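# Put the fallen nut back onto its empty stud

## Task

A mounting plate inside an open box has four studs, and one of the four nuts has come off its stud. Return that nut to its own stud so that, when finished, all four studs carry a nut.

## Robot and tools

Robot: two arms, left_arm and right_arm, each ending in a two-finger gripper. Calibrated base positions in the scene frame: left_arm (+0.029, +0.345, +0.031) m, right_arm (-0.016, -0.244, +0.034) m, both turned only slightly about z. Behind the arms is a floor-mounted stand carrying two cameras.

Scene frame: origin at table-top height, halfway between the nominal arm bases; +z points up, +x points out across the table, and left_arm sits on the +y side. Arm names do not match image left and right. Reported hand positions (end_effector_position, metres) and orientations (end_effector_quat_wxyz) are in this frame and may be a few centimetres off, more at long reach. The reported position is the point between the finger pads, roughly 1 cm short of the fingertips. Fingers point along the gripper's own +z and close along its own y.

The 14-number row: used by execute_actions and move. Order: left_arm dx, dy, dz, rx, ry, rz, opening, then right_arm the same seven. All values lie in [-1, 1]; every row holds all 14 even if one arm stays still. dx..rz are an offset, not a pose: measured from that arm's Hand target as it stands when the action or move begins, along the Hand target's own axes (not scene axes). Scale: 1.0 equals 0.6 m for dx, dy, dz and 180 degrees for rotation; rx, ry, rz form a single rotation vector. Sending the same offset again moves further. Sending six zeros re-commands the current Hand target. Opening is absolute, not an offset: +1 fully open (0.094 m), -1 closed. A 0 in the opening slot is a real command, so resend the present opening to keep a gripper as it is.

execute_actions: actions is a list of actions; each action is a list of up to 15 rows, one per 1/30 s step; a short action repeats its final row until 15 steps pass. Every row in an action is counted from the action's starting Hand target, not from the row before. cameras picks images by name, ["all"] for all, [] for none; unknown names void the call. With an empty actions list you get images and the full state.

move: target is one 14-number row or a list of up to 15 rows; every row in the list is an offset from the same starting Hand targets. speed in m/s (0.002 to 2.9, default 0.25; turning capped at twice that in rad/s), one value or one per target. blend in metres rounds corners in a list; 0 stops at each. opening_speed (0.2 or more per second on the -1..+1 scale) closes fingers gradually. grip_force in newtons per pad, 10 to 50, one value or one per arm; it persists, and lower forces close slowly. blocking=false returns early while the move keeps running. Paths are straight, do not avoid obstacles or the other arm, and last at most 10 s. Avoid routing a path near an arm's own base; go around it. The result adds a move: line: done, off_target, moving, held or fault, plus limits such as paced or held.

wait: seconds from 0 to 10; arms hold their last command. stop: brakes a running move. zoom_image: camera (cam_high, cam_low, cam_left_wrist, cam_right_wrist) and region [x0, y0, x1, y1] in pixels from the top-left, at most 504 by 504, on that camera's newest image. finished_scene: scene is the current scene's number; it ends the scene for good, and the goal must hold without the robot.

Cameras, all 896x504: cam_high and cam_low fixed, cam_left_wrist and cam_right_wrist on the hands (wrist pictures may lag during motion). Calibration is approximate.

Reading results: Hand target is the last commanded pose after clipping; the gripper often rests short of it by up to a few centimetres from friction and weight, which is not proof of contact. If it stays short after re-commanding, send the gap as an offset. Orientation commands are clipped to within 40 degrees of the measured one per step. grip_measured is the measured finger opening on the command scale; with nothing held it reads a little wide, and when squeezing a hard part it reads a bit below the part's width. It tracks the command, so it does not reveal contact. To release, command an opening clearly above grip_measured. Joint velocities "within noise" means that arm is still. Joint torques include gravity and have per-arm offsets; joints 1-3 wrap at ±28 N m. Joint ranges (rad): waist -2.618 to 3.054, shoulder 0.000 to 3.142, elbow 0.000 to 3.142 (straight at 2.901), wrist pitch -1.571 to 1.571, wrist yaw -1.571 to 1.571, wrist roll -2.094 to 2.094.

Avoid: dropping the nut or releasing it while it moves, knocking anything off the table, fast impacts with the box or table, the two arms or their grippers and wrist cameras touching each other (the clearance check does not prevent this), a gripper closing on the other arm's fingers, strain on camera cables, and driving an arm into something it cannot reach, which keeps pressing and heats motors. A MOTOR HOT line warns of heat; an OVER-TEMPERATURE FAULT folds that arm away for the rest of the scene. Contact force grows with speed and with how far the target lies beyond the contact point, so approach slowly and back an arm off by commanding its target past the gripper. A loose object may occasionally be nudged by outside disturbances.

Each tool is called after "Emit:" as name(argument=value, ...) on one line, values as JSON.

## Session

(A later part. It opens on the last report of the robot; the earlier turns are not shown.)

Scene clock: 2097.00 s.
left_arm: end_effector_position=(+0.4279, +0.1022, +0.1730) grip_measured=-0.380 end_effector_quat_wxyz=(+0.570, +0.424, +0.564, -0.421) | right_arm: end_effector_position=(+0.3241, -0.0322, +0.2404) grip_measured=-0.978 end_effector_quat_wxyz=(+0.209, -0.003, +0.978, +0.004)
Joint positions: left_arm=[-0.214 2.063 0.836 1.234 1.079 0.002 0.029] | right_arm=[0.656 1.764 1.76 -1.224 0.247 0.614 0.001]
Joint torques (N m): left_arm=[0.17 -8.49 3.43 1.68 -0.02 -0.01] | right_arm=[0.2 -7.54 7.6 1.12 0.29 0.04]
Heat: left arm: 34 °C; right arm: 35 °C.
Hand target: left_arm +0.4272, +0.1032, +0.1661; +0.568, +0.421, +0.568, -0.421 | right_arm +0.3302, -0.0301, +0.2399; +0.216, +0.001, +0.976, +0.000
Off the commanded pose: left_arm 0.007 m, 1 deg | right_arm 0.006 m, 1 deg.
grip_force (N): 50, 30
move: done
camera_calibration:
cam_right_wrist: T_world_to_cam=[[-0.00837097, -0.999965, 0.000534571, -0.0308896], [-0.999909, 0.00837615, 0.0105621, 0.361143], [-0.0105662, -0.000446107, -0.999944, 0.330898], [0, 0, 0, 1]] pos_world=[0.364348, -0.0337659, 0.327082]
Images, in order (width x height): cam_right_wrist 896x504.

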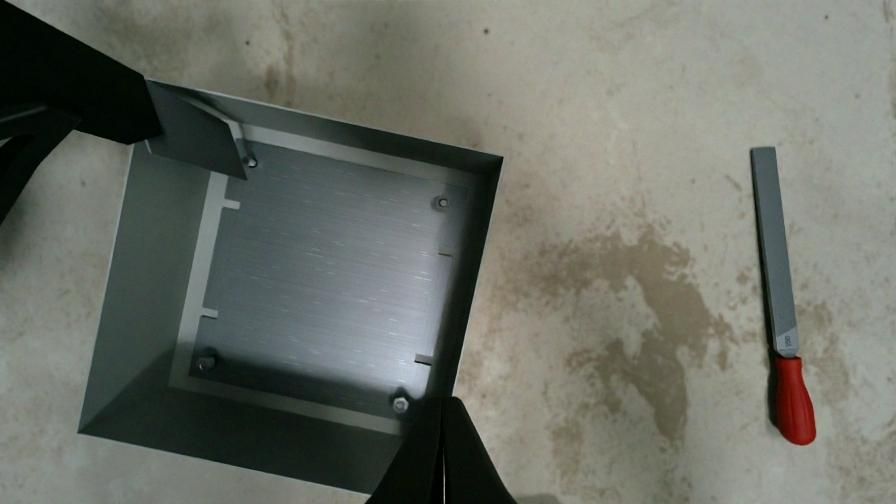

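Emit:
move(target=[0.0083, 0, -0.002, 0, 0, 0, -0.62, 0, 0, 0, 0, 0, 0, -0.98], speed=0.02, cameras=["cam_right_wrist"])

Emit:
zoom_image(camera="cam_right_wrist", region=[170, 90, 290, 190])

Scene clock: 2106.17 s.
left_arm: end_effector_position=(+0.4273, +0.1023, +0.1705) grip_measured=-0.381 end_effector_quat_wxyz=(+0.572, +0.425, +0.561, -0.420) | right_arm: end_effector_position=(+0.3241, -0.0322, +0.2404) grip_measured=-0.978 end_effector_quat_wxyz=(+0.209, -0.003, +0.978, +0.004)
Joint positions: left_arm=[-0.214 2.076 0.832 1.262 1.079 -0.001 0.029] | right_arm=[0.656 1.764 1.76 -1.224 0.247 0.614 0.001]
Joint torques (N m): left_arm=[0.4 -8.09 3.37 1.62 0 -0.02] | right_arm=[0.2 -7.61 7.64 1.11 0.28 0.07]
Heat: left arm: 35 °C; right arm: 35 °C.
Hand target: left_arm +0.4268, +0.1043, +0.1612; +0.568, +0.421, +0.568, -0.421 | right_arm +0.3302, -0.0301, +0.2399; +0.216, +0.001, +0.976, +0.000
Off the commanded pose: left_arm 0.010 m, 1 deg | right_arm 0.006 m, 1 deg.
grip_force (N): 50, 30
move: done
camera_calibration:
cam_right_wrist: T_world_to_cam=[[-0.00837097, -0.999965, 0.000534571, -0.0308896], [-0.999909, 0.00837615, 0.0105621, 0.361143], [-0.0105662, -0.000446107, -0.999944, 0.330898], [0, 0, 0, 1]] pos_world=[0.364348, -0.0337659, 0.327082]
Images, in order (width x height): cam_right_wrist 896x504.

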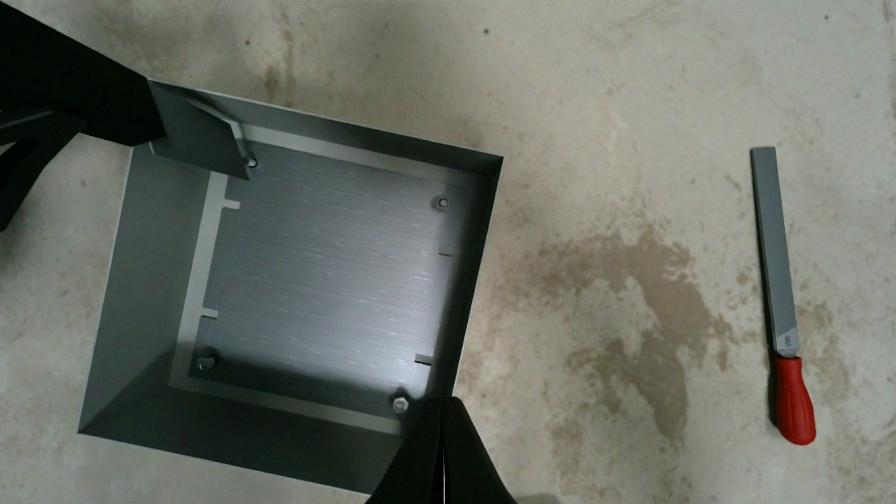

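Scaled by 4.200 from the camera's 896x504 image, which has a finer 1280x720 frame.

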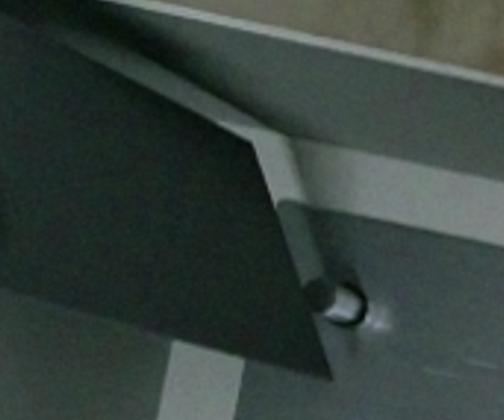

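Emit:
move(target=[-0.0067, -0.0174, -0.0100, 0, 0, 0, -0.62, 0, 0, 0, 0, 0, 0, -0.98], speed=0.02, cameras=["cam_right_wrist"])

Emit:
zoom_image(camera="cam_right_wrist", region=[170, 90, 290, 190])

Scene clock: 2155.03 s.
left_arm: end_effector_position=(+0.4168, +0.1051, +0.1592) grip_measured=-0.381 end_effector_quat_wxyz=(+0.565, +0.419, +0.571, -0.422) | right_arm: end_effector_position=(+0.3241, -0.0322, +0.2404) grip_measured=-0.978 end_effector_quat_wxyz=(+0.209, -0.003, +0.978, +0.004)
Joint positions: left_arm=[-0.214 2.076 0.777 1.291 1.072 -0.001 0.029] | right_arm=[0.656 1.764 1.76 -1.224 0.247 0.614 0.001]
Joint torques (N m): left_arm=[0.35 -11.37 3.47 1.42 0.1 0.01] | right_arm=[0.2 -7.6 7.61 1.12 0.3 0.05]
Heat: left arm: 34 °C; right arm: 34 °C.
Hand target: left_arm +0.4151, +0.1070, +0.1652; +0.568, +0.421, +0.568, -0.421 | right_arm +0.3302, -0.0301, +0.2399; +0.216, +0.001, +0.976, +0.000
Off the commanded pose: left_arm 0.007 m, 1 deg | right_arm 0.006 m, 1 deg.
grip_force (N): 50, 30
move: done
camera_calibration:
cam_right_wrist: T_world_to_cam=[[-0.00837097, -0.999965, 0.000534571, -0.0308896], [-0.999909, 0.00837615, 0.0105621, 0.361143], [-0.0105662, -0.000446107, -0.999944, 0.330898], [0, 0, 0, 1]] pos_world=[0.364348, -0.0337659, 0.327082]
Images, in order (width x height): cam_right_wrist 896x504.

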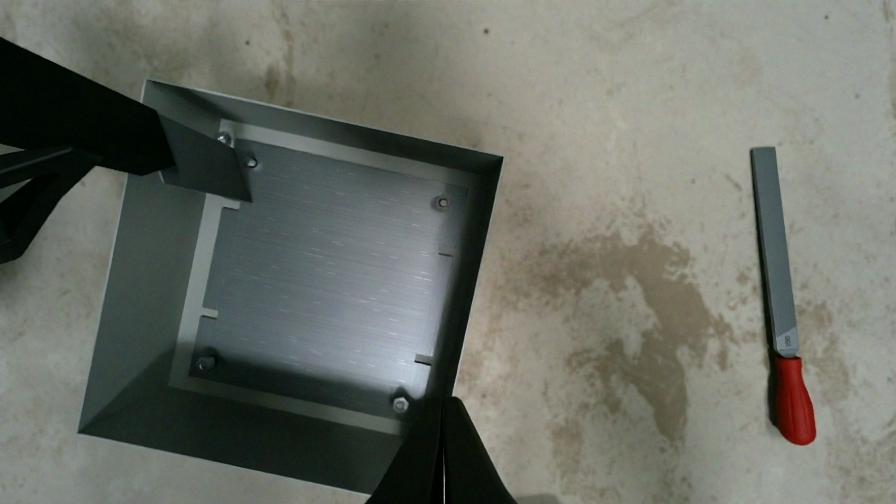

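Scaled by 4.200 from the camera's 896x504 image, which has a finer 1280x720 frame.

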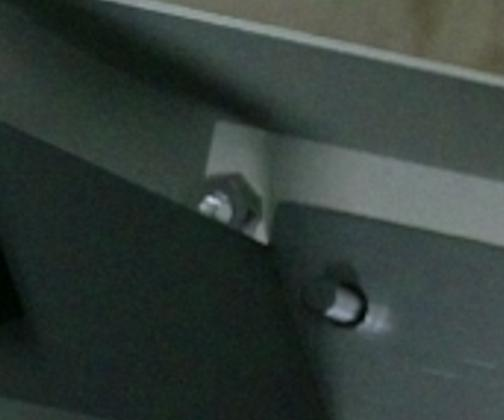

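Emit:
move(target=[-0.0367, 0, 0, 0, 0, 0, -0.62, 0, 0, 0, 0, 0, 0, -0.98], speed=0.03)

Scene clock: 2201.80 s.
left_arm: end_effector_position=(+0.4153, +0.1054, +0.1728) grip_measured=-0.381 end_effector_quat_wxyz=(+0.557, +0.415, +0.579, -0.426) | right_arm: end_effector_position=(+0.3241, -0.0322, +0.2404) grip_measured=-0.978 end_effector_quat_wxyz=(+0.209, -0.003, +0.978, +0.004)
Joint positions: left_arm=[-0.214 2.007 0.777 1.196 1.072 -0.001 0.029] | right_arm=[0.656 1.764 1.76 -1.224 0.247 0.614 0.001]
Joint torques (N m): left_arm=[0.49 -12.42 4.36 1.49 0.11 -0.02] | right_arm=[0.25 -7.58 7.62 1.11 0.3 0.03]
Heat: left arm: 34 °C; right arm: 34 °C.
Hand target: left_arm +0.4151, +0.1070, +0.1873; +0.568, +0.421, +0.568, -0.421 | right_arm +0.3302, -0.0301, +0.2399; +0.216, +0.001, +0.976, +0.000
Off the commanded pose: left_arm 0.014 m, 2 deg | right_arm 0.006 m, 1 deg.
grip_force (N): 50, 30
move: off_target (left_arm)

Emit:
move(target=[-0.005, 0.0235, 0.008, 0, 0, 0, -0.62, 0, 0, 0, 0, 0, 0, -0.98], speed=0.03, cameras=["cam_right_wrist"])

Emit:
zoom_image(camera="cam_right_wrist", region=[170, 90, 290, 190])

Scene clock: 2207.83 s.
left_arm: end_effector_position=(+0.4254, +0.1047, +0.1804) grip_measured=-0.381 end_effector_quat_wxyz=(+0.560, +0.416, +0.578, -0.425) | right_arm: end_effector_position=(+0.3241, -0.0322, +0.2404) grip_measured=-0.978 end_effector_quat_wxyz=(+0.209, -0.003, +0.978, +0.004)
Joint positions: left_arm=[-0.21 2.007 0.824 1.155 1.074 -0.001 0.029] | right_arm=[0.656 1.764 1.76 -1.224 0.247 0.614 0.001]
Joint torques (N m): left_arm=[0.81 -10.21 6.04 1.51 0.14 0] | right_arm=[0.21 -7.62 7.57 1.1 0.28 0.05]
Heat: left arm: 34 °C; right arm: 34 °C.
Hand target: left_arm +0.4300, +0.1065, +0.1903; +0.568, +0.421, +0.568, -0.421 | right_arm +0.3302, -0.0301, +0.2399; +0.216, +0.001, +0.976, +0.000
Off the commanded pose: left_arm 0.011 m, 2 deg | right_arm 0.006 m, 1 deg.
grip_force (N): 50, 30
move: off_target (left_arm)
camera_calibration:
cam_right_wrist: T_world_to_cam=[[-0.00837097, -0.999965, 0.000534571, -0.0308896], [-0.999909, 0.00837615, 0.0105621, 0.361143], [-0.0105662, -0.000446107, -0.999944, 0.330898], [0, 0, 0, 1]] pos_world=[0.364348, -0.0337659, 0.327082]
Images, in order (width x height): cam_right_wrist 896x504.

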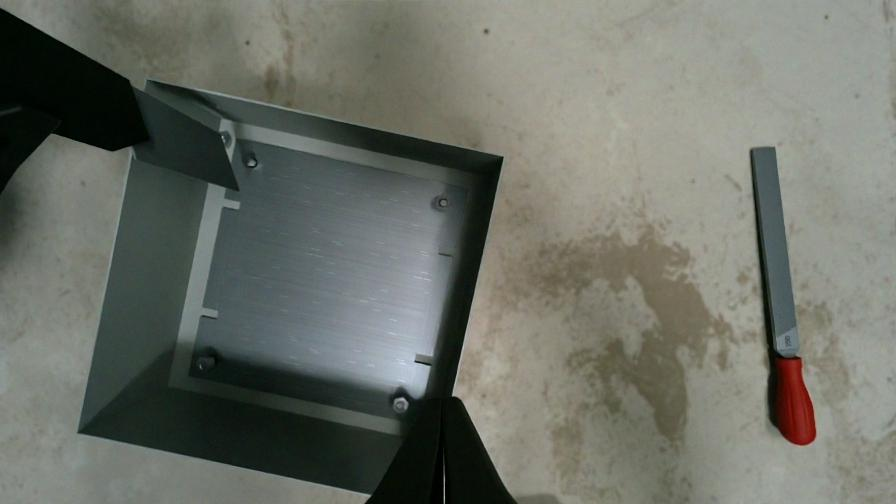

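Scaled by 4.200 from the camera's 896x504 image, which has a finer 1280x720 frame.

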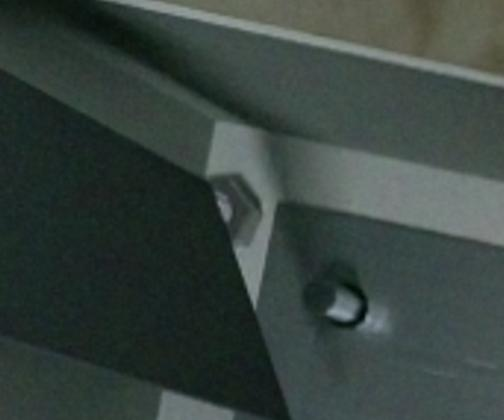

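Emit:
move(target=[0.0372, -0.0012, -0.003, 0, 0, 0, -0.62, 0, 0, 0, 0, 0, 0, -0.98], speed=0.03, cameras=["cam_right_wrist"])

Emit:
zoom_image(camera="cam_right_wrist", region=[170, 90, 290, 190])

Scene clock: 2234.80 s.
left_arm: end_effector_position=(+0.4274, +0.1062, +0.1698) grip_measured=-0.381 end_effector_quat_wxyz=(+0.565, +0.418, +0.572, -0.422) | right_arm: end_effector_position=(+0.3241, -0.0322, +0.2404) grip_measured=-0.978 end_effector_quat_wxyz=(+0.209, -0.003, +0.978, +0.004)
Joint positions: left_arm=[-0.205 2.058 0.824 1.224 1.078 -0.001 0.029] | right_arm=[0.656 1.764 1.76 -1.224 0.247 0.614 0.001]
Joint torques (N m): left_arm=[0.65 -8.57 4.51 1.64 0.13 0.05] | right_arm=[0.2 -7.68 7.58 1.12 0.28 0.05]
Heat: left arm: 34 °C; right arm: 33 °C.
Hand target: left_arm +0.4288, +0.1081, +0.1680; +0.568, +0.421, +0.568, -0.421 | right_arm +0.3302, -0.0301, +0.2399; +0.216, +0.001, +0.976, +0.000
Off the commanded pose: left_arm 0.003 m, 1 deg | right_arm 0.006 m, 1 deg.
grip_force (N): 50, 30
move: done
camera_calibration:
cam_right_wrist: T_world_to_cam=[[-0.00837097, -0.999965, 0.000534571, -0.0308896], [-0.999909, 0.00837615, 0.0105621, 0.361143], [-0.0105662, -0.000446107, -0.999944, 0.330898], [0, 0, 0, 1]] pos_world=[0.364348, -0.0337659, 0.327082]
Images, in order (width x height): cam_right_wrist 896x504.

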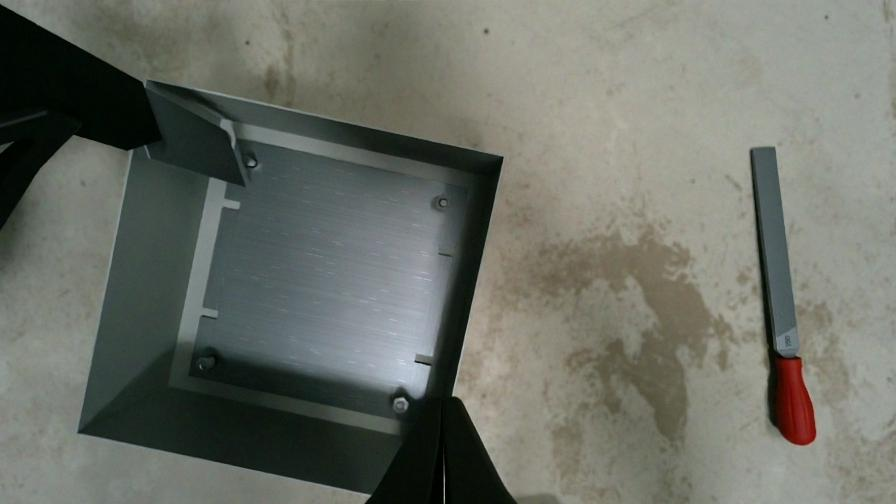

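Scaled by 4.200 from the camera's 896x504 image, which has a finer 1280x720 frame.

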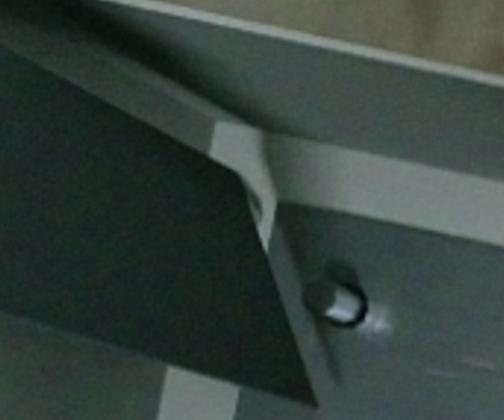

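Emit:
move(target=[0.005, 0.0051, 0.001, 0, 0, 0, -0.62, 0, 0, 0, 0, 0, 0, -0.98], speed=0.02, cameras=["cam_right_wrist"])

Emit:
zoom_image(camera="cam_right_wrist", region=[170, 90, 290, 190])

Scene clock: 2247.57 s.
left_arm: end_effector_position=(+0.4280, +0.1071, +0.1636) grip_measured=-0.381 end_effector_quat_wxyz=(+0.562, +0.416, +0.576, -0.423) | right_arm: end_effector_position=(+0.3241, -0.0322, +0.2404) grip_measured=-0.978 end_effector_quat_wxyz=(+0.209, -0.003, +0.978, +0.004)
Joint positions: left_arm=[-0.202 2.075 0.824 1.23 1.08 -0.001 0.029] | right_arm=[0.656 1.764 1.76 -1.224 0.247 0.614 0.001]
Joint torques (N m): left_arm=[0.61 -8.69 5.39 1.68 0.13 0.03] | right_arm=[0.17 -7.58 7.62 1.12 0.28 0.04]
Heat: left arm: 34 °C; right arm: 33 °C.
Hand target: left_arm +0.4319, +0.1083, +0.1650; +0.568, +0.421, +0.568, -0.421 | right_arm +0.3302, -0.0301, +0.2399; +0.216, +0.001, +0.976, +0.000
Off the commanded pose: left_arm 0.004 m, 1 deg | right_arm 0.006 m, 1 deg.
grip_force (N): 50, 30
move: done
camera_calibration:
cam_right_wrist: T_world_to_cam=[[-0.00837097, -0.999965, 0.000534571, -0.0308896], [-0.999909, 0.00837615, 0.0105621, 0.361143], [-0.0105662, -0.000446107, -0.999944, 0.330898], [0, 0, 0, 1]] pos_world=[0.364348, -0.0337659, 0.327082]
Images, in order (width x height): cam_right_wrist 896x504.

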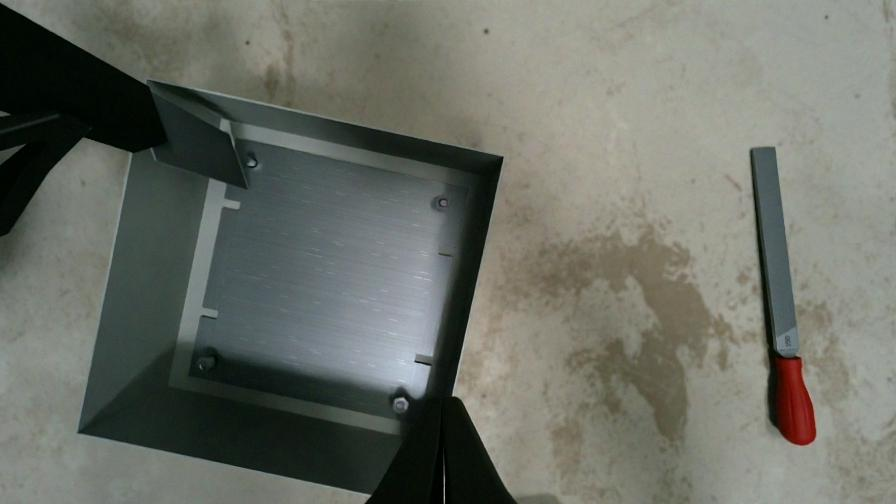

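Scaled by 4.200 from the camera's 896x504 image, which has a finer 1280x720 frame.

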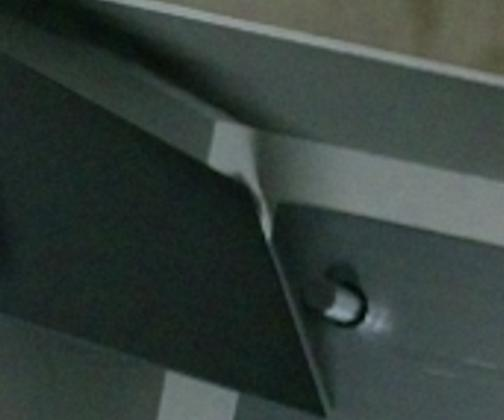

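Emit:
move(target=[0.0007, 0.0089, 0.0046, 0, 0, 0, -0.62, 0, 0, 0, 0, 0, 0, -0.98], speed=0.02, cameras=["cam_right_wrist"])

Emit:
zoom_image(camera="cam_right_wrist", region=[170, 90, 290, 190])

Scene clock: 2283.30 s.
left_arm: end_effector_position=(+0.4326, +0.1061, +0.1637) grip_measured=-0.381 end_effector_quat_wxyz=(+0.564, +0.418, +0.573, -0.423) | right_arm: end_effector_position=(+0.3241, -0.0322, +0.2404) grip_measured=-0.978 end_effector_quat_wxyz=(+0.209, -0.003, +0.978, +0.004)
Joint positions: left_arm=[-0.202 2.09 0.845 1.231 1.081 -0.001 0.029] | right_arm=[0.656 1.764 1.76 -1.224 0.247 0.614 0.001]
Joint torques (N m): left_arm=[0.64 -8.66 5.9 1.61 0.12 0.03] | right_arm=[0.2 -7.64 7.53 1.13 0.28 0.04]
Heat: left arm: 34 °C; right arm: 33 °C.
Hand target: left_arm +0.4378, +0.1072, +0.1645; +0.568, +0.421, +0.568, -0.421 | right_arm +0.3302, -0.0301, +0.2399; +0.216, +0.001, +0.976, +0.000
Off the commanded pose: left_arm 0.005 m, 1 deg | right_arm 0.006 m, 1 deg.
grip_force (N): 50, 30
move: done
camera_calibration:
cam_right_wrist: T_world_to_cam=[[-0.00837097, -0.999965, 0.000534571, -0.0308896], [-0.999909, 0.00837615, 0.0105621, 0.361143], [-0.0105662, -0.000446107, -0.999944, 0.330898], [0, 0, 0, 1]] pos_world=[0.364348, -0.0337659, 0.327082]
Images, in order (width x height): cam_right_wrist 896x504.

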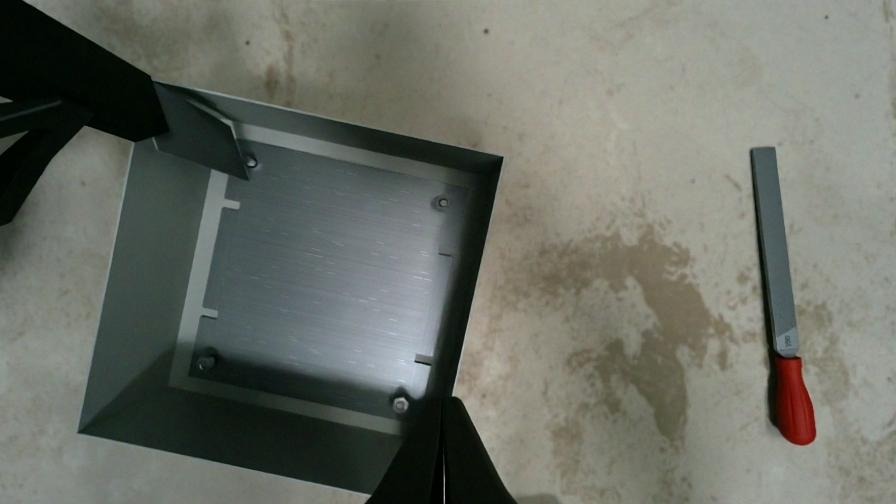

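Scaled by 4.200 from the camera's 896x504 image, which has a finer 1280x720 frame.

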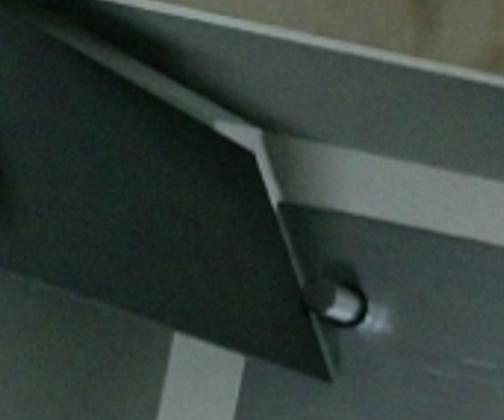

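Emit:
move(target=[0.0075, 0, 0, 0, 0, 0, -0.62, 0, 0, 0, 0, 0, 0, -0.98], speed=0.02, cameras=["cam_right_wrist"])

Emit:
zoom_image(camera="cam_right_wrist", region=[170, 90, 290, 190])

Scene clock: 2295.97 s.
left_arm: end_effector_position=(+0.4326, +0.1060, +0.1597) grip_measured=-0.381 end_effector_quat_wxyz=(+0.563, +0.418, +0.574, -0.423) | right_arm: end_effector_position=(+0.3241, -0.0322, +0.2404) grip_measured=-0.978 end_effector_quat_wxyz=(+0.209, -0.003, +0.978, +0.004)
Joint positions: left_arm=[-0.202 2.104 0.845 1.242 1.082 -0.001 0.029] | right_arm=[0.656 1.764 1.76 -1.224 0.247 0.614 0.001]
Joint torques (N m): left_arm=[0.75 -8.49 5.7 1.58 0.12 0.05] | right_arm=[0.2 -7.58 7.68 1.13 0.29 0.05]
Heat: left arm: 34 °C; right arm: 33 °C.
Hand target: left_arm +0.4378, +0.1072, +0.1599; +0.568, +0.421, +0.568, -0.422 | right_arm +0.3302, -0.0301, +0.2399; +0.216, +0.001, +0.976, +0.000
Off the commanded pose: left_arm 0.005 m, 1 deg | right_arm 0.006 m, 1 deg.
grip_force (N): 50, 30
move: done
camera_calibration:
cam_right_wrist: T_world_to_cam=[[-0.00837097, -0.999965, 0.000534571, -0.0308896], [-0.999909, 0.00837615, 0.0105621, 0.361143], [-0.0105662, -0.000446107, -0.999944, 0.330898], [0, 0, 0, 1]] pos_world=[0.364348, -0.0337659, 0.327082]
Images, in order (width x height): cam_right_wrist 896x504.

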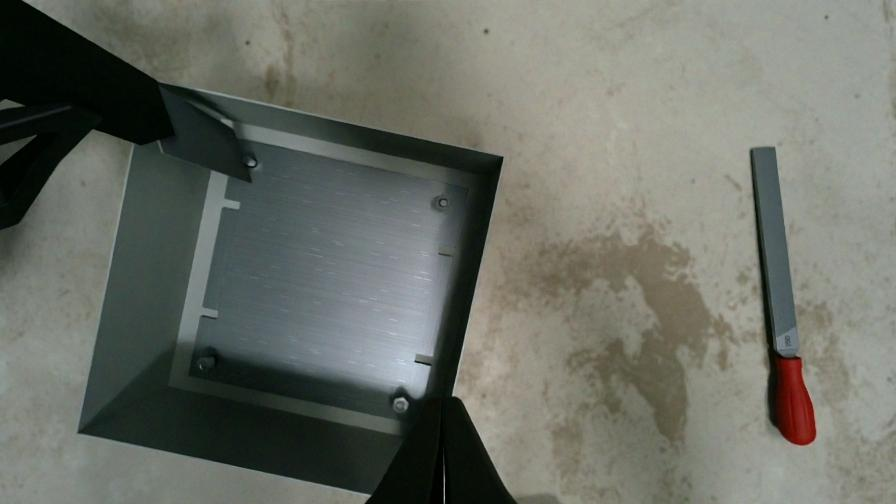

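Scaled by 4.200 from the camera's 896x504 image, which has a finer 1280x720 frame.

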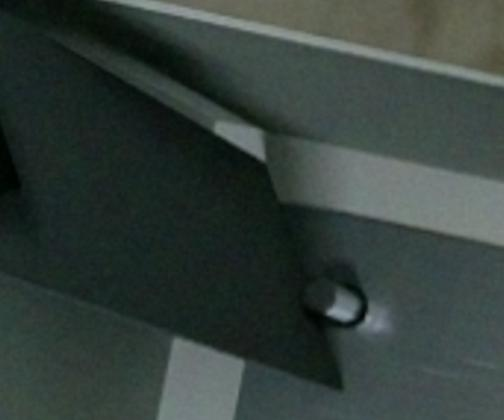

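Emit:
move(target=[[0, 0.0025, -0.0043, 0, 0, 0, -0.62, 0, 0, 0, 0, 0, 0, -0.98], [-0.0133, -0.0234, -0.0193, 0, 0, 0, -0.62, 0, 0, 0, 0, 0, 0, -0.98]], speed=0.02, cameras=["cam_right_wrist"])

Emit:
zoom_image(camera="cam_right_wrist", region=[170, 90, 290, 190])

Scene clock: 2329.07 s.
left_arm: end_effector_position=(+0.4243, +0.1107, +0.1592) grip_measured=-0.381 end_effector_quat_wxyz=(+0.564, +0.417, +0.574, -0.423) | right_arm: end_effector_position=(+0.3241, -0.0322, +0.2404) grip_measured=-0.978 end_effector_quat_wxyz=(+0.209, -0.003, +0.978, +0.004)
Joint positions: left_arm=[-0.194 2.086 0.803 1.268 1.089 -0.001 0.029] | right_arm=[0.656 1.764 1.76 -1.224 0.247 0.614 0.001]
Joint torques (N m): left_arm=[0.72 -12.29 3 1.49 0.13 0.04] | right_arm=[0.21 -7.62 7.65 1.12 0.28 0.04]
Heat: left arm: 34 °C; right arm: 33 °C.
Hand target: left_arm +0.4210, +0.1143, +0.1680; +0.568, +0.421, +0.568, -0.421 | right_arm +0.3302, -0.0301, +0.2399; +0.216, +0.001, +0.976, +0.000
Off the commanded pose: left_arm 0.010 m, 1 deg | right_arm 0.006 m, 1 deg.
grip_force (N): 50, 30
move: done
camera_calibration:
cam_right_wrist: T_world_to_cam=[[-0.00837097, -0.999965, 0.000534571, -0.0308896], [-0.999909, 0.00837615, 0.0105621, 0.361143], [-0.0105662, -0.000446107, -0.999944, 0.330898], [0, 0, 0, 1]] pos_world=[0.364348, -0.0337659, 0.327082]
Images, in order (width x height): cam_right_wrist 896x504.

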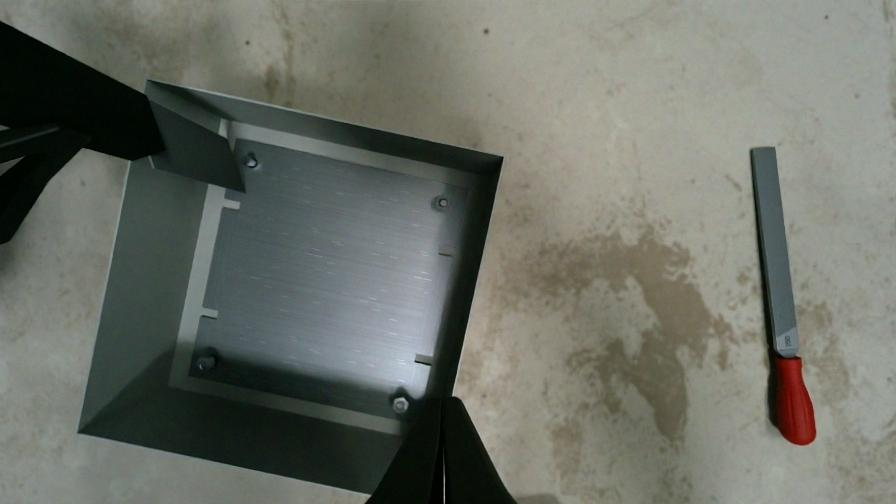

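Scaled by 4.200 from the camera's 896x504 image, which has a finer 1280x720 frame.

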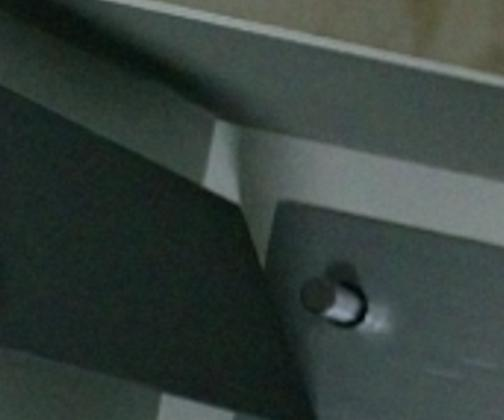

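Emit:
move(target=[0, -0.0362, -0.0209, 0, 0, 0, -0.62, 0, 0, 0, 0, 0, 0, -0.98], speed=0.03, cameras=["cam_right_wrist"])

Emit:
zoom_image(camera="cam_right_wrist", region=[130, 90, 290, 223])

Scene clock: 2343.77 s.
left_arm: end_effector_position=(+0.4001, +0.1173, +0.1586) grip_measured=-0.381 end_effector_quat_wxyz=(+0.562, +0.416, +0.577, -0.423) | right_arm: end_effector_position=(+0.3241, -0.0322, +0.2404) grip_measured=-0.978 end_effector_quat_wxyz=(+0.209, -0.003, +0.978, +0.004)
Joint positions: left_arm=[-0.188 2.028 0.692 1.312 1.093 -0.001 0.029] | right_arm=[0.656 1.764 1.76 -1.224 0.247 0.614 0.001]
Joint torques (N m): left_arm=[0.75 -11.51 2.78 1.57 0.16 0.03] | right_arm=[0.21 -7.6 7.66 1.12 0.3 0.05]
Heat: left arm: 35 °C; right arm: 33 °C.
Hand target: left_arm +0.3965, +0.1199, +0.1679; +0.568, +0.421, +0.568, -0.422 | right_arm +0.3302, -0.0301, +0.2399; +0.216, +0.001, +0.976, +0.000
Off the commanded pose: left_arm 0.010 m, 1 deg | right_arm 0.006 m, 1 deg.
grip_force (N): 50, 30
move: done
camera_calibration:
cam_right_wrist: T_world_to_cam=[[-0.00837097, -0.999965, 0.000534571, -0.0308896], [-0.999909, 0.00837615, 0.0105621, 0.361143], [-0.0105662, -0.000446107, -0.999944, 0.330898], [0, 0, 0, 1]] pos_world=[0.364348, -0.0337659, 0.327082]
Images, in order (width x height): cam_right_wrist 896x504.

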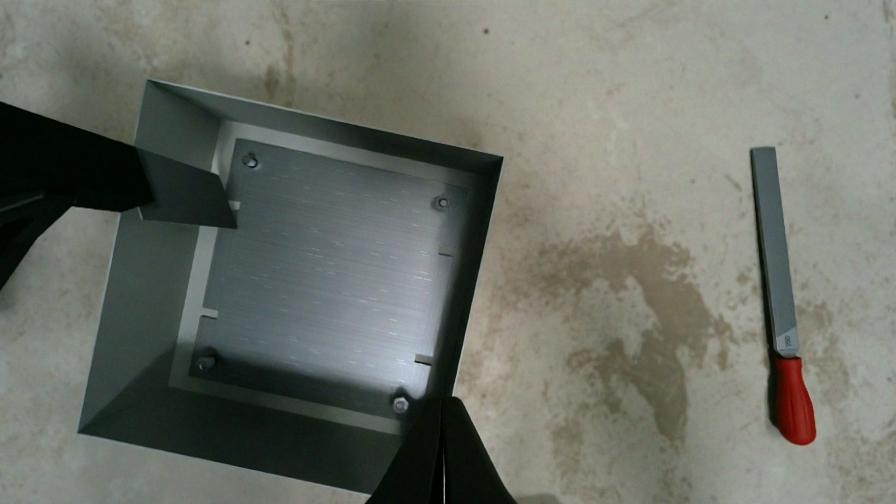

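Scaled by 3.150 from the camera's 896x504 image, which has a finer 1280x720 frame.

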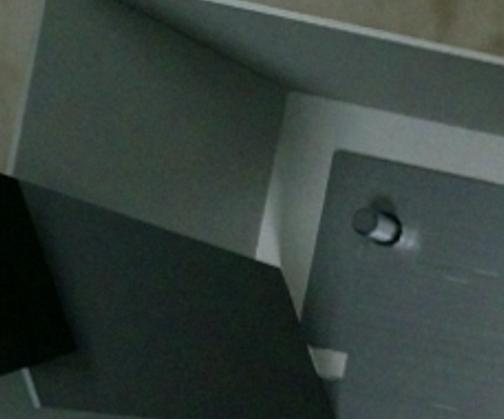

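Emit:
move(target=[0, -0.0252, -0.0129, 0, 0, 0, -0.62, 0, 0, 0, 0, 0, 0, -0.98], speed=0.03, cameras=["cam_right_wrist"])

Emit:
zoom_image(camera="cam_right_wrist", region=[130, 110, 290, 243])

Scene clock: 2352.57 s.
left_arm: end_effector_position=(+0.3831, +0.1203, +0.1584) grip_measured=-0.381 end_effector_quat_wxyz=(+0.560, +0.415, +0.578, -0.424) | right_arm: end_effector_position=(+0.3241, -0.0322, +0.2404) grip_measured=-0.978 end_effector_quat_wxyz=(+0.209, -0.003, +0.978, +0.004)
Joint positions: left_arm=[-0.188 1.989 0.619 1.342 1.094 -0.001 0.029] | right_arm=[0.656 1.764 1.76 -1.224 0.247 0.614 0.001]
Joint torques (N m): left_arm=[0.68 -10.8 2.73 1.6 0.16 0] | right_arm=[0.28 -7.6 7.6 1.11 0.28 0.04]
Heat: left arm: 34 °C; right arm: 33 °C.
Hand target: left_arm +0.3798, +0.1229, +0.1680; +0.568, +0.421, +0.568, -0.421 | right_arm +0.3302, -0.0301, +0.2399; +0.216, +0.001, +0.976, +0.000
Off the commanded pose: left_arm 0.010 m, 2 deg | right_arm 0.006 m, 1 deg.
grip_force (N): 50, 30
move: done
camera_calibration:
cam_right_wrist: T_world_to_cam=[[-0.00837097, -0.999965, 0.000534571, -0.0308896], [-0.999909, 0.00837615, 0.0105621, 0.361143], [-0.0105662, -0.000446107, -0.999944, 0.330898], [0, 0, 0, 1]] pos_world=[0.364348, -0.0337659, 0.327082]
Images, in order (width x height): cam_right_wrist 896x504.

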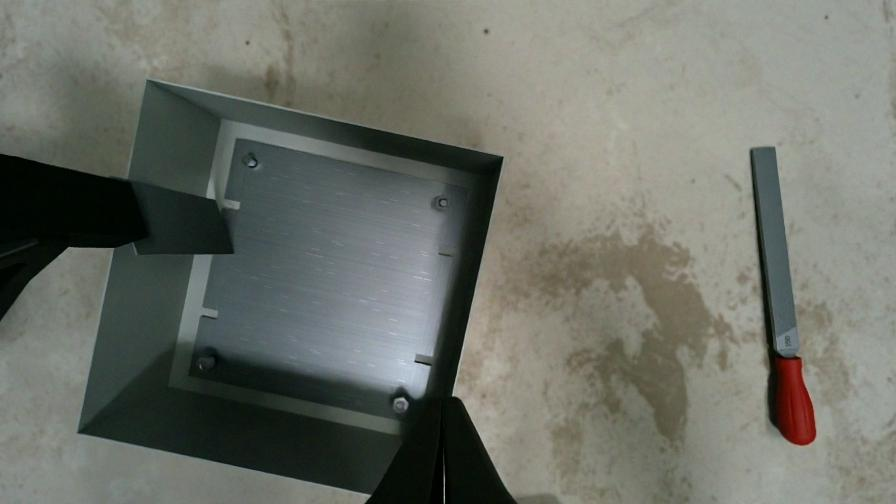

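Scaled by 3.150 from the camera's 896x504 image, which has a finer 1280x720 frame.

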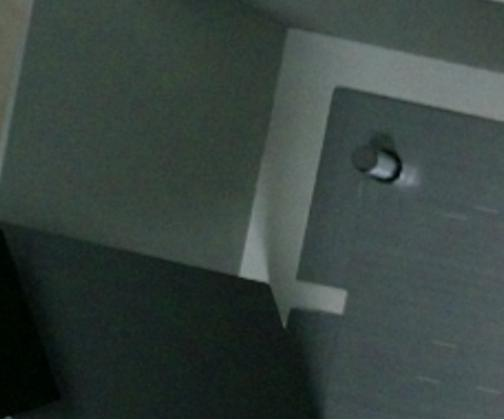

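Emit:
move(target=[[0, -0.0067, 0.0116, 0, 0, 0, -0.62, 0, 0, 0, 0, 0, 0, -0.98], [-0.0333, -0.0067, 0.0116, 0, 0, 0, -0.62, 0, 0, 0, 0, 0, 0, -0.98]], speed=0.03, cameras=["cam_right_wrist"])

Emit:
zoom_image(camera="cam_right_wrist", region=[110, 120, 270, 253])

Scene clock: 2363.27 s.
left_arm: end_effector_position=(+0.3788, +0.1168, +0.1774) grip_measured=-0.381 end_effector_quat_wxyz=(+0.558, +0.418, +0.575, -0.427) | right_arm: end_effector_position=(+0.3241, -0.0322, +0.2404) grip_measured=-0.978 end_effector_quat_wxyz=(+0.209, -0.003, +0.978, +0.004)
Joint positions: left_arm=[-0.199 1.902 0.619 1.258 1.093 -0.002 0.029] | right_arm=[0.656 1.764 1.76 -1.224 0.247 0.614 0.001]
Joint torques (N m): left_arm=[-0.72 -10.67 3.62 1.5 -0.06 0] | right_arm=[0.21 -7.61 7.61 1.13 0.3 0.04]
Heat: left arm: 34 °C; right arm: 33 °C.
Hand target: left_arm +0.3780, +0.1152, +0.1879; +0.568, +0.421, +0.568, -0.421 | right_arm +0.3302, -0.0301, +0.2399; +0.216, +0.001, +0.976, +0.000
Off the commanded pose: left_arm 0.011 m, 2 deg | right_arm 0.006 m, 1 deg.
grip_force (N): 50, 30
move: off_target (left_arm)
camera_calibration:
cam_right_wrist: T_world_to_cam=[[-0.00837097, -0.999965, 0.000534571, -0.0308896], [-0.999909, 0.00837615, 0.0105621, 0.361143], [-0.0105662, -0.000446107, -0.999944, 0.330898], [0, 0, 0, 1]] pos_world=[0.364348, -0.0337659, 0.327082]
Images, in order (width x height): cam_right_wrist 896x504.

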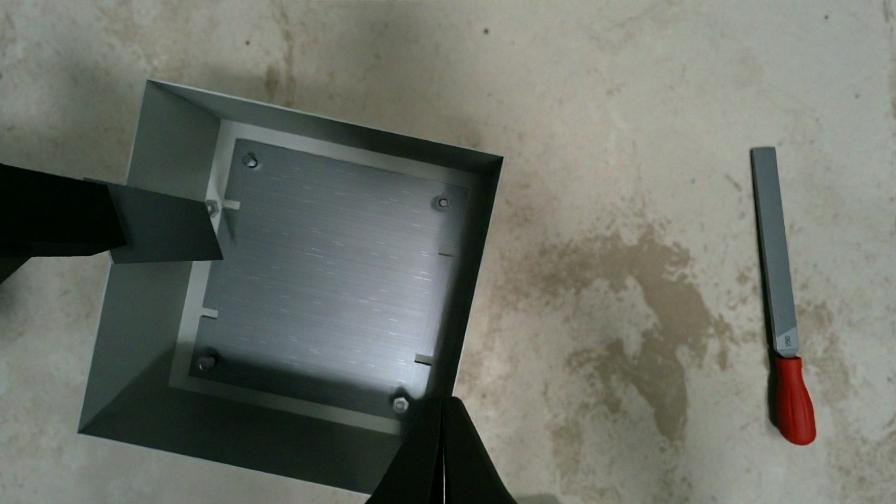

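Scaled by 3.150 from the camera's 896x504 image, which has a finer 1280x720 frame.

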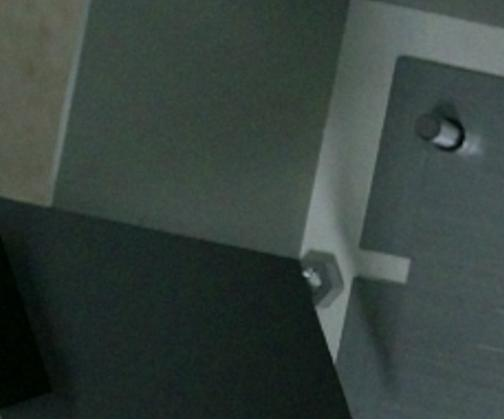

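Emit:
move(target=[[-0.175, 0, 0, 0, 0, 0, -0.62, 0, 0, 0, 0, 0, 0, -0.98], [-0.175, 0.0727, -0.239, 0, 0, 0, -0.62, 0, 0, 0, 0, 0, 0, -0.98]], speed=[0.08, 0.15], blend=[0.02, 0], cameras=["cam_right_wrist", "cam_high", "cam_left_wrist"])

Emit:
zoom_image(camera="cam_right_wrist", region=[150, 100, 310, 233])

Scene clock: 2390.83 s.
left_arm: end_effector_position=(+0.3756, +0.2645, +0.2873) grip_measured=-0.381 end_effector_quat_wxyz=(+0.566, +0.410, +0.576, -0.424) | right_arm: end_effector_position=(+0.3241, -0.0322, +0.2404) grip_measured=-0.978 end_effector_quat_wxyz=(+0.209, -0.003, +0.978, +0.004)
Joint positions: left_arm=[0.288 1.556 0.796 0.748 1.562 -0.013 0.029] | right_arm=[0.656 1.764 1.76 -1.224 0.247 0.614 0.001]
Joint torques (N m): left_arm=[0.01 -5.57 7.71 1.25 0.13 0.07] | right_arm=[0.18 -7.66 7.62 1.12 0.29 0.06]
Heat: left arm: 34 °C; right arm: 32 °C.
Hand target: left_arm +0.3782, +0.2651, +0.2929; +0.568, +0.421, +0.568, -0.421 | right_arm +0.3302, -0.0301, +0.2399; +0.216, +0.001, +0.976, +0.000
Off the commanded pose: left_arm 0.006 m, 2 deg | right_arm 0.006 m, 1 deg.
grip_force (N): 50, 30
move: done
camera_calibration:
cam_left_wrist: T_world_to_cam=[[-0.953832, -0.299942, 0.0154423, 0.432601], [-0.137581, 0.390653, -0.910199, 0.24959], [0.266974, -0.870301, -0.413884, 0.337439], [0, 0, 0, 1]] pos_world=[0.35688, 0.325925, 0.360157]
cam_right_wrist: T_world_to_cam=[[-0.00837097, -0.999965, 0.000534571, -0.0308896], [-0.999909, 0.00837615, 0.0105621, 0.361143], [-0.0105662, -0.000446107, -0.999944, 0.330898], [0, 0, 0, 1]] pos_world=[0.364348, -0.0337659, 0.327082]
Images, in order (width x height): cam_high 896x504, cam_left_wrist 896x504, cam_right_wrist 896x504.

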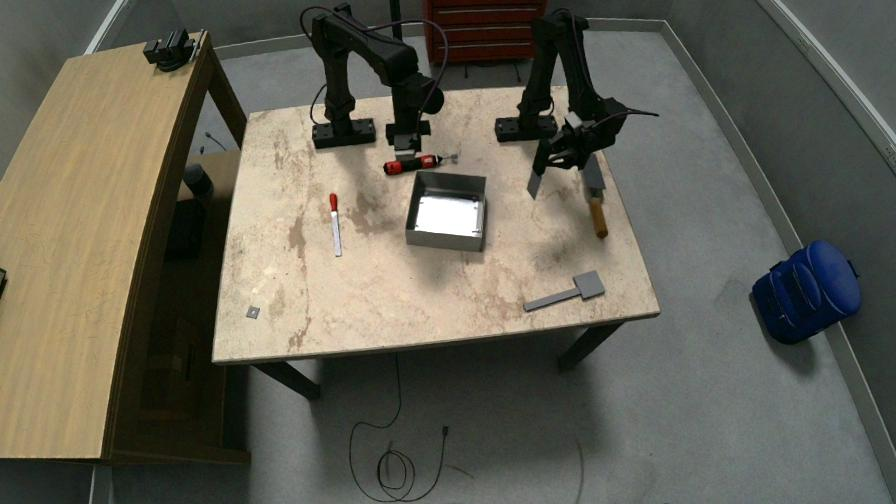

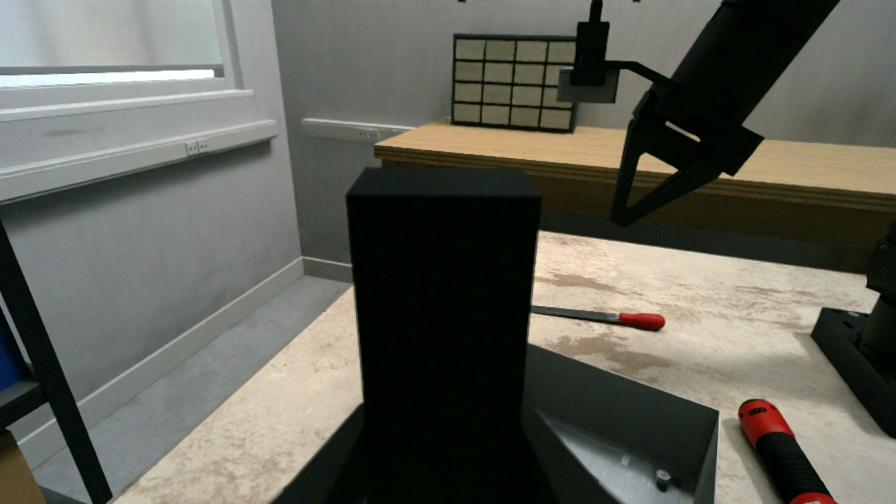

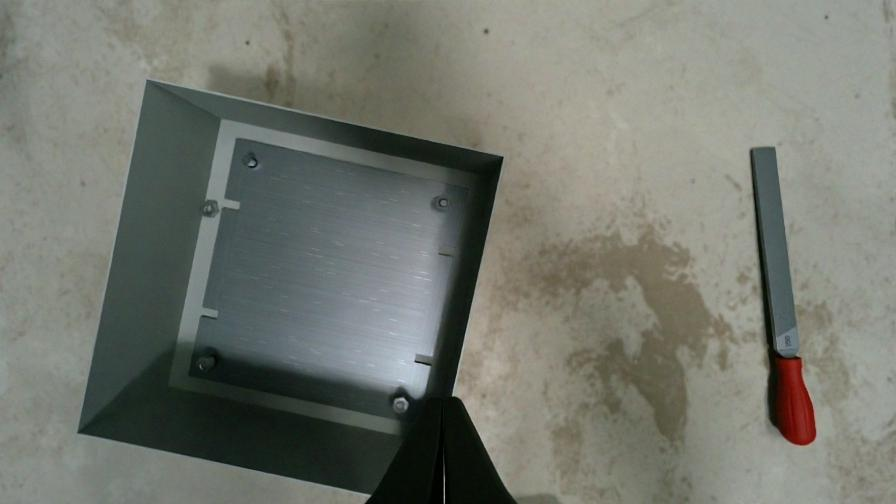

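Scaled by 3.150 from the camera's 896x504 image, which has a finer 1280x720 frame.

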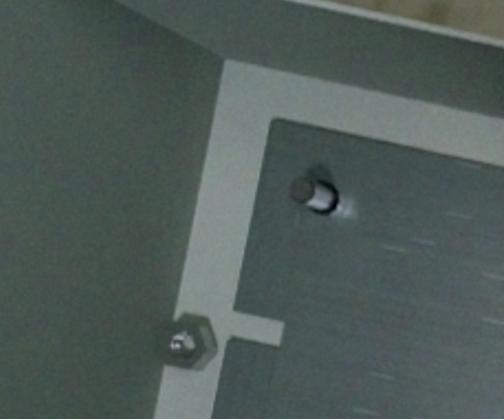

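Emit:
zoom_image(camera="cam_right_wrist", region=[185, 185, 245, 235])

Scaled by 8.400 from the camera's 896x504 image, which has a finer 1280x720 frame.

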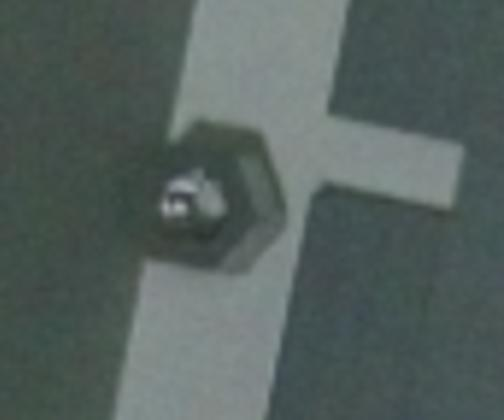

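Emit:
move(target=[-0.0118, 0.1342, 0.0845, -0.331, 0, 0, -0.62, -0.0015, 0.2493, 0.2121, -0.3037, -0.1725, -0.3201, -0.62], speed=0.2, cameras=["cam_right_wrist", "cam_high", "cam_low"])

Scene clock: 2556.43 s.
left_arm: end_effector_position=(+0.4635, +0.2409, +0.2813) grip_measured=-0.381 end_effector_quat_wxyz=(+0.685, +0.085, +0.718, -0.090) | right_arm: end_effector_position=(+0.3791, +0.1159, +0.1250) grip_measured=-0.622 end_effector_quat_wxyz=(+0.395, -0.537, +0.674, +0.319)
Joint positions: left_arm=[-0.243 1.39 0.669 0.677 0.017 -0.011 0.029] | right_arm=[0.507 2.062 1.286 0.084 -0.708 -0.487 0.018]
Joint torques (N m): left_arm=[-0.59 -5.15 9.02 1.93 -0.1 0.11] | right_arm=[-0.29 -9.7 8.81 1.86 -0.36 -0.1]
Heat: left arm: 36 °C; right arm: 32 °C.
Hand target: left_arm +0.4700, +0.2401, +0.2999; +0.702, +0.083, +0.702, -0.083 | right_arm +0.3847, +0.1196, +0.1250; +0.400, -0.540, +0.665, +0.325
Off the commanded pose: left_arm 0.020 m, 3 deg | right_arm 0.007 m, 1 deg.
grip_force (N): 50, 30
move: off_target (left_arm)
camera_calibration:
cam_right_wrist: T_world_to_cam=[[0.971692, -0.236042, -0.00992834, -0.341138], [-0.195841, -0.78127, -0.592675, 0.278251], [0.13214, 0.577842, -0.805381, 0.0706161], [0, 0, 0, 1]] pos_world=[0.376643, 0.0960617, 0.218398]
Images, in order (width x height): cam_high 896x504, cam_low 896x504, cam_right_wrist 896x504.

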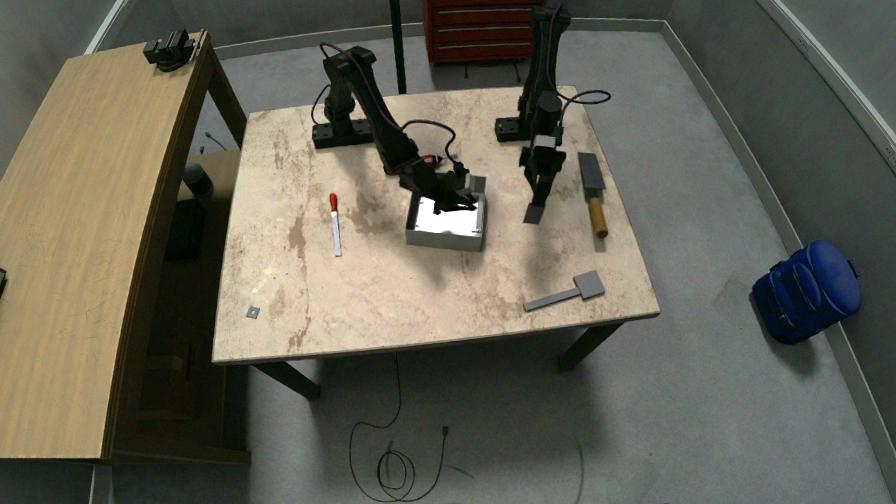

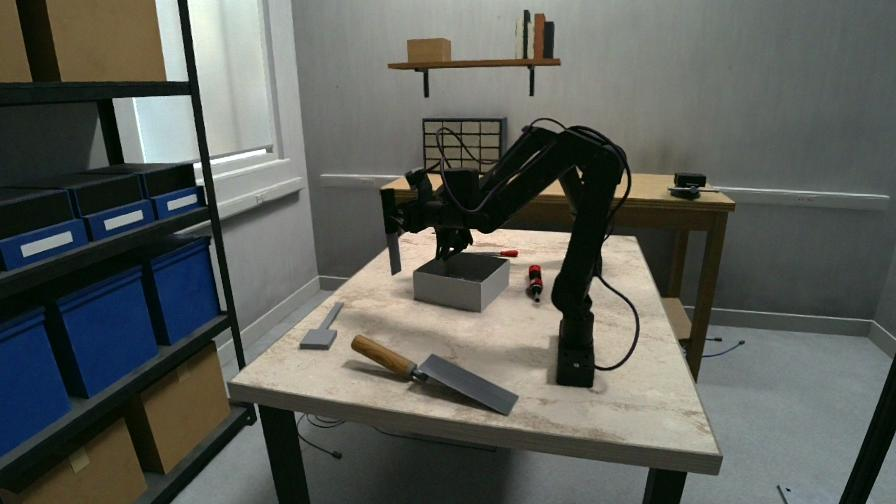

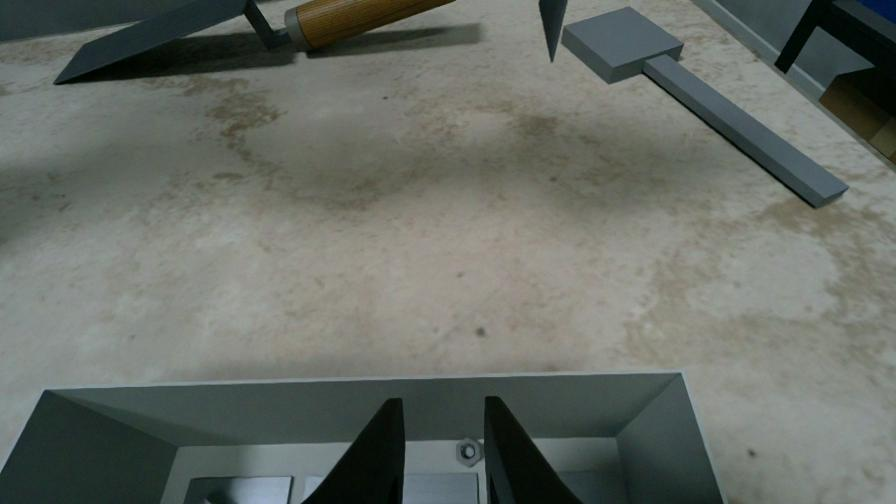

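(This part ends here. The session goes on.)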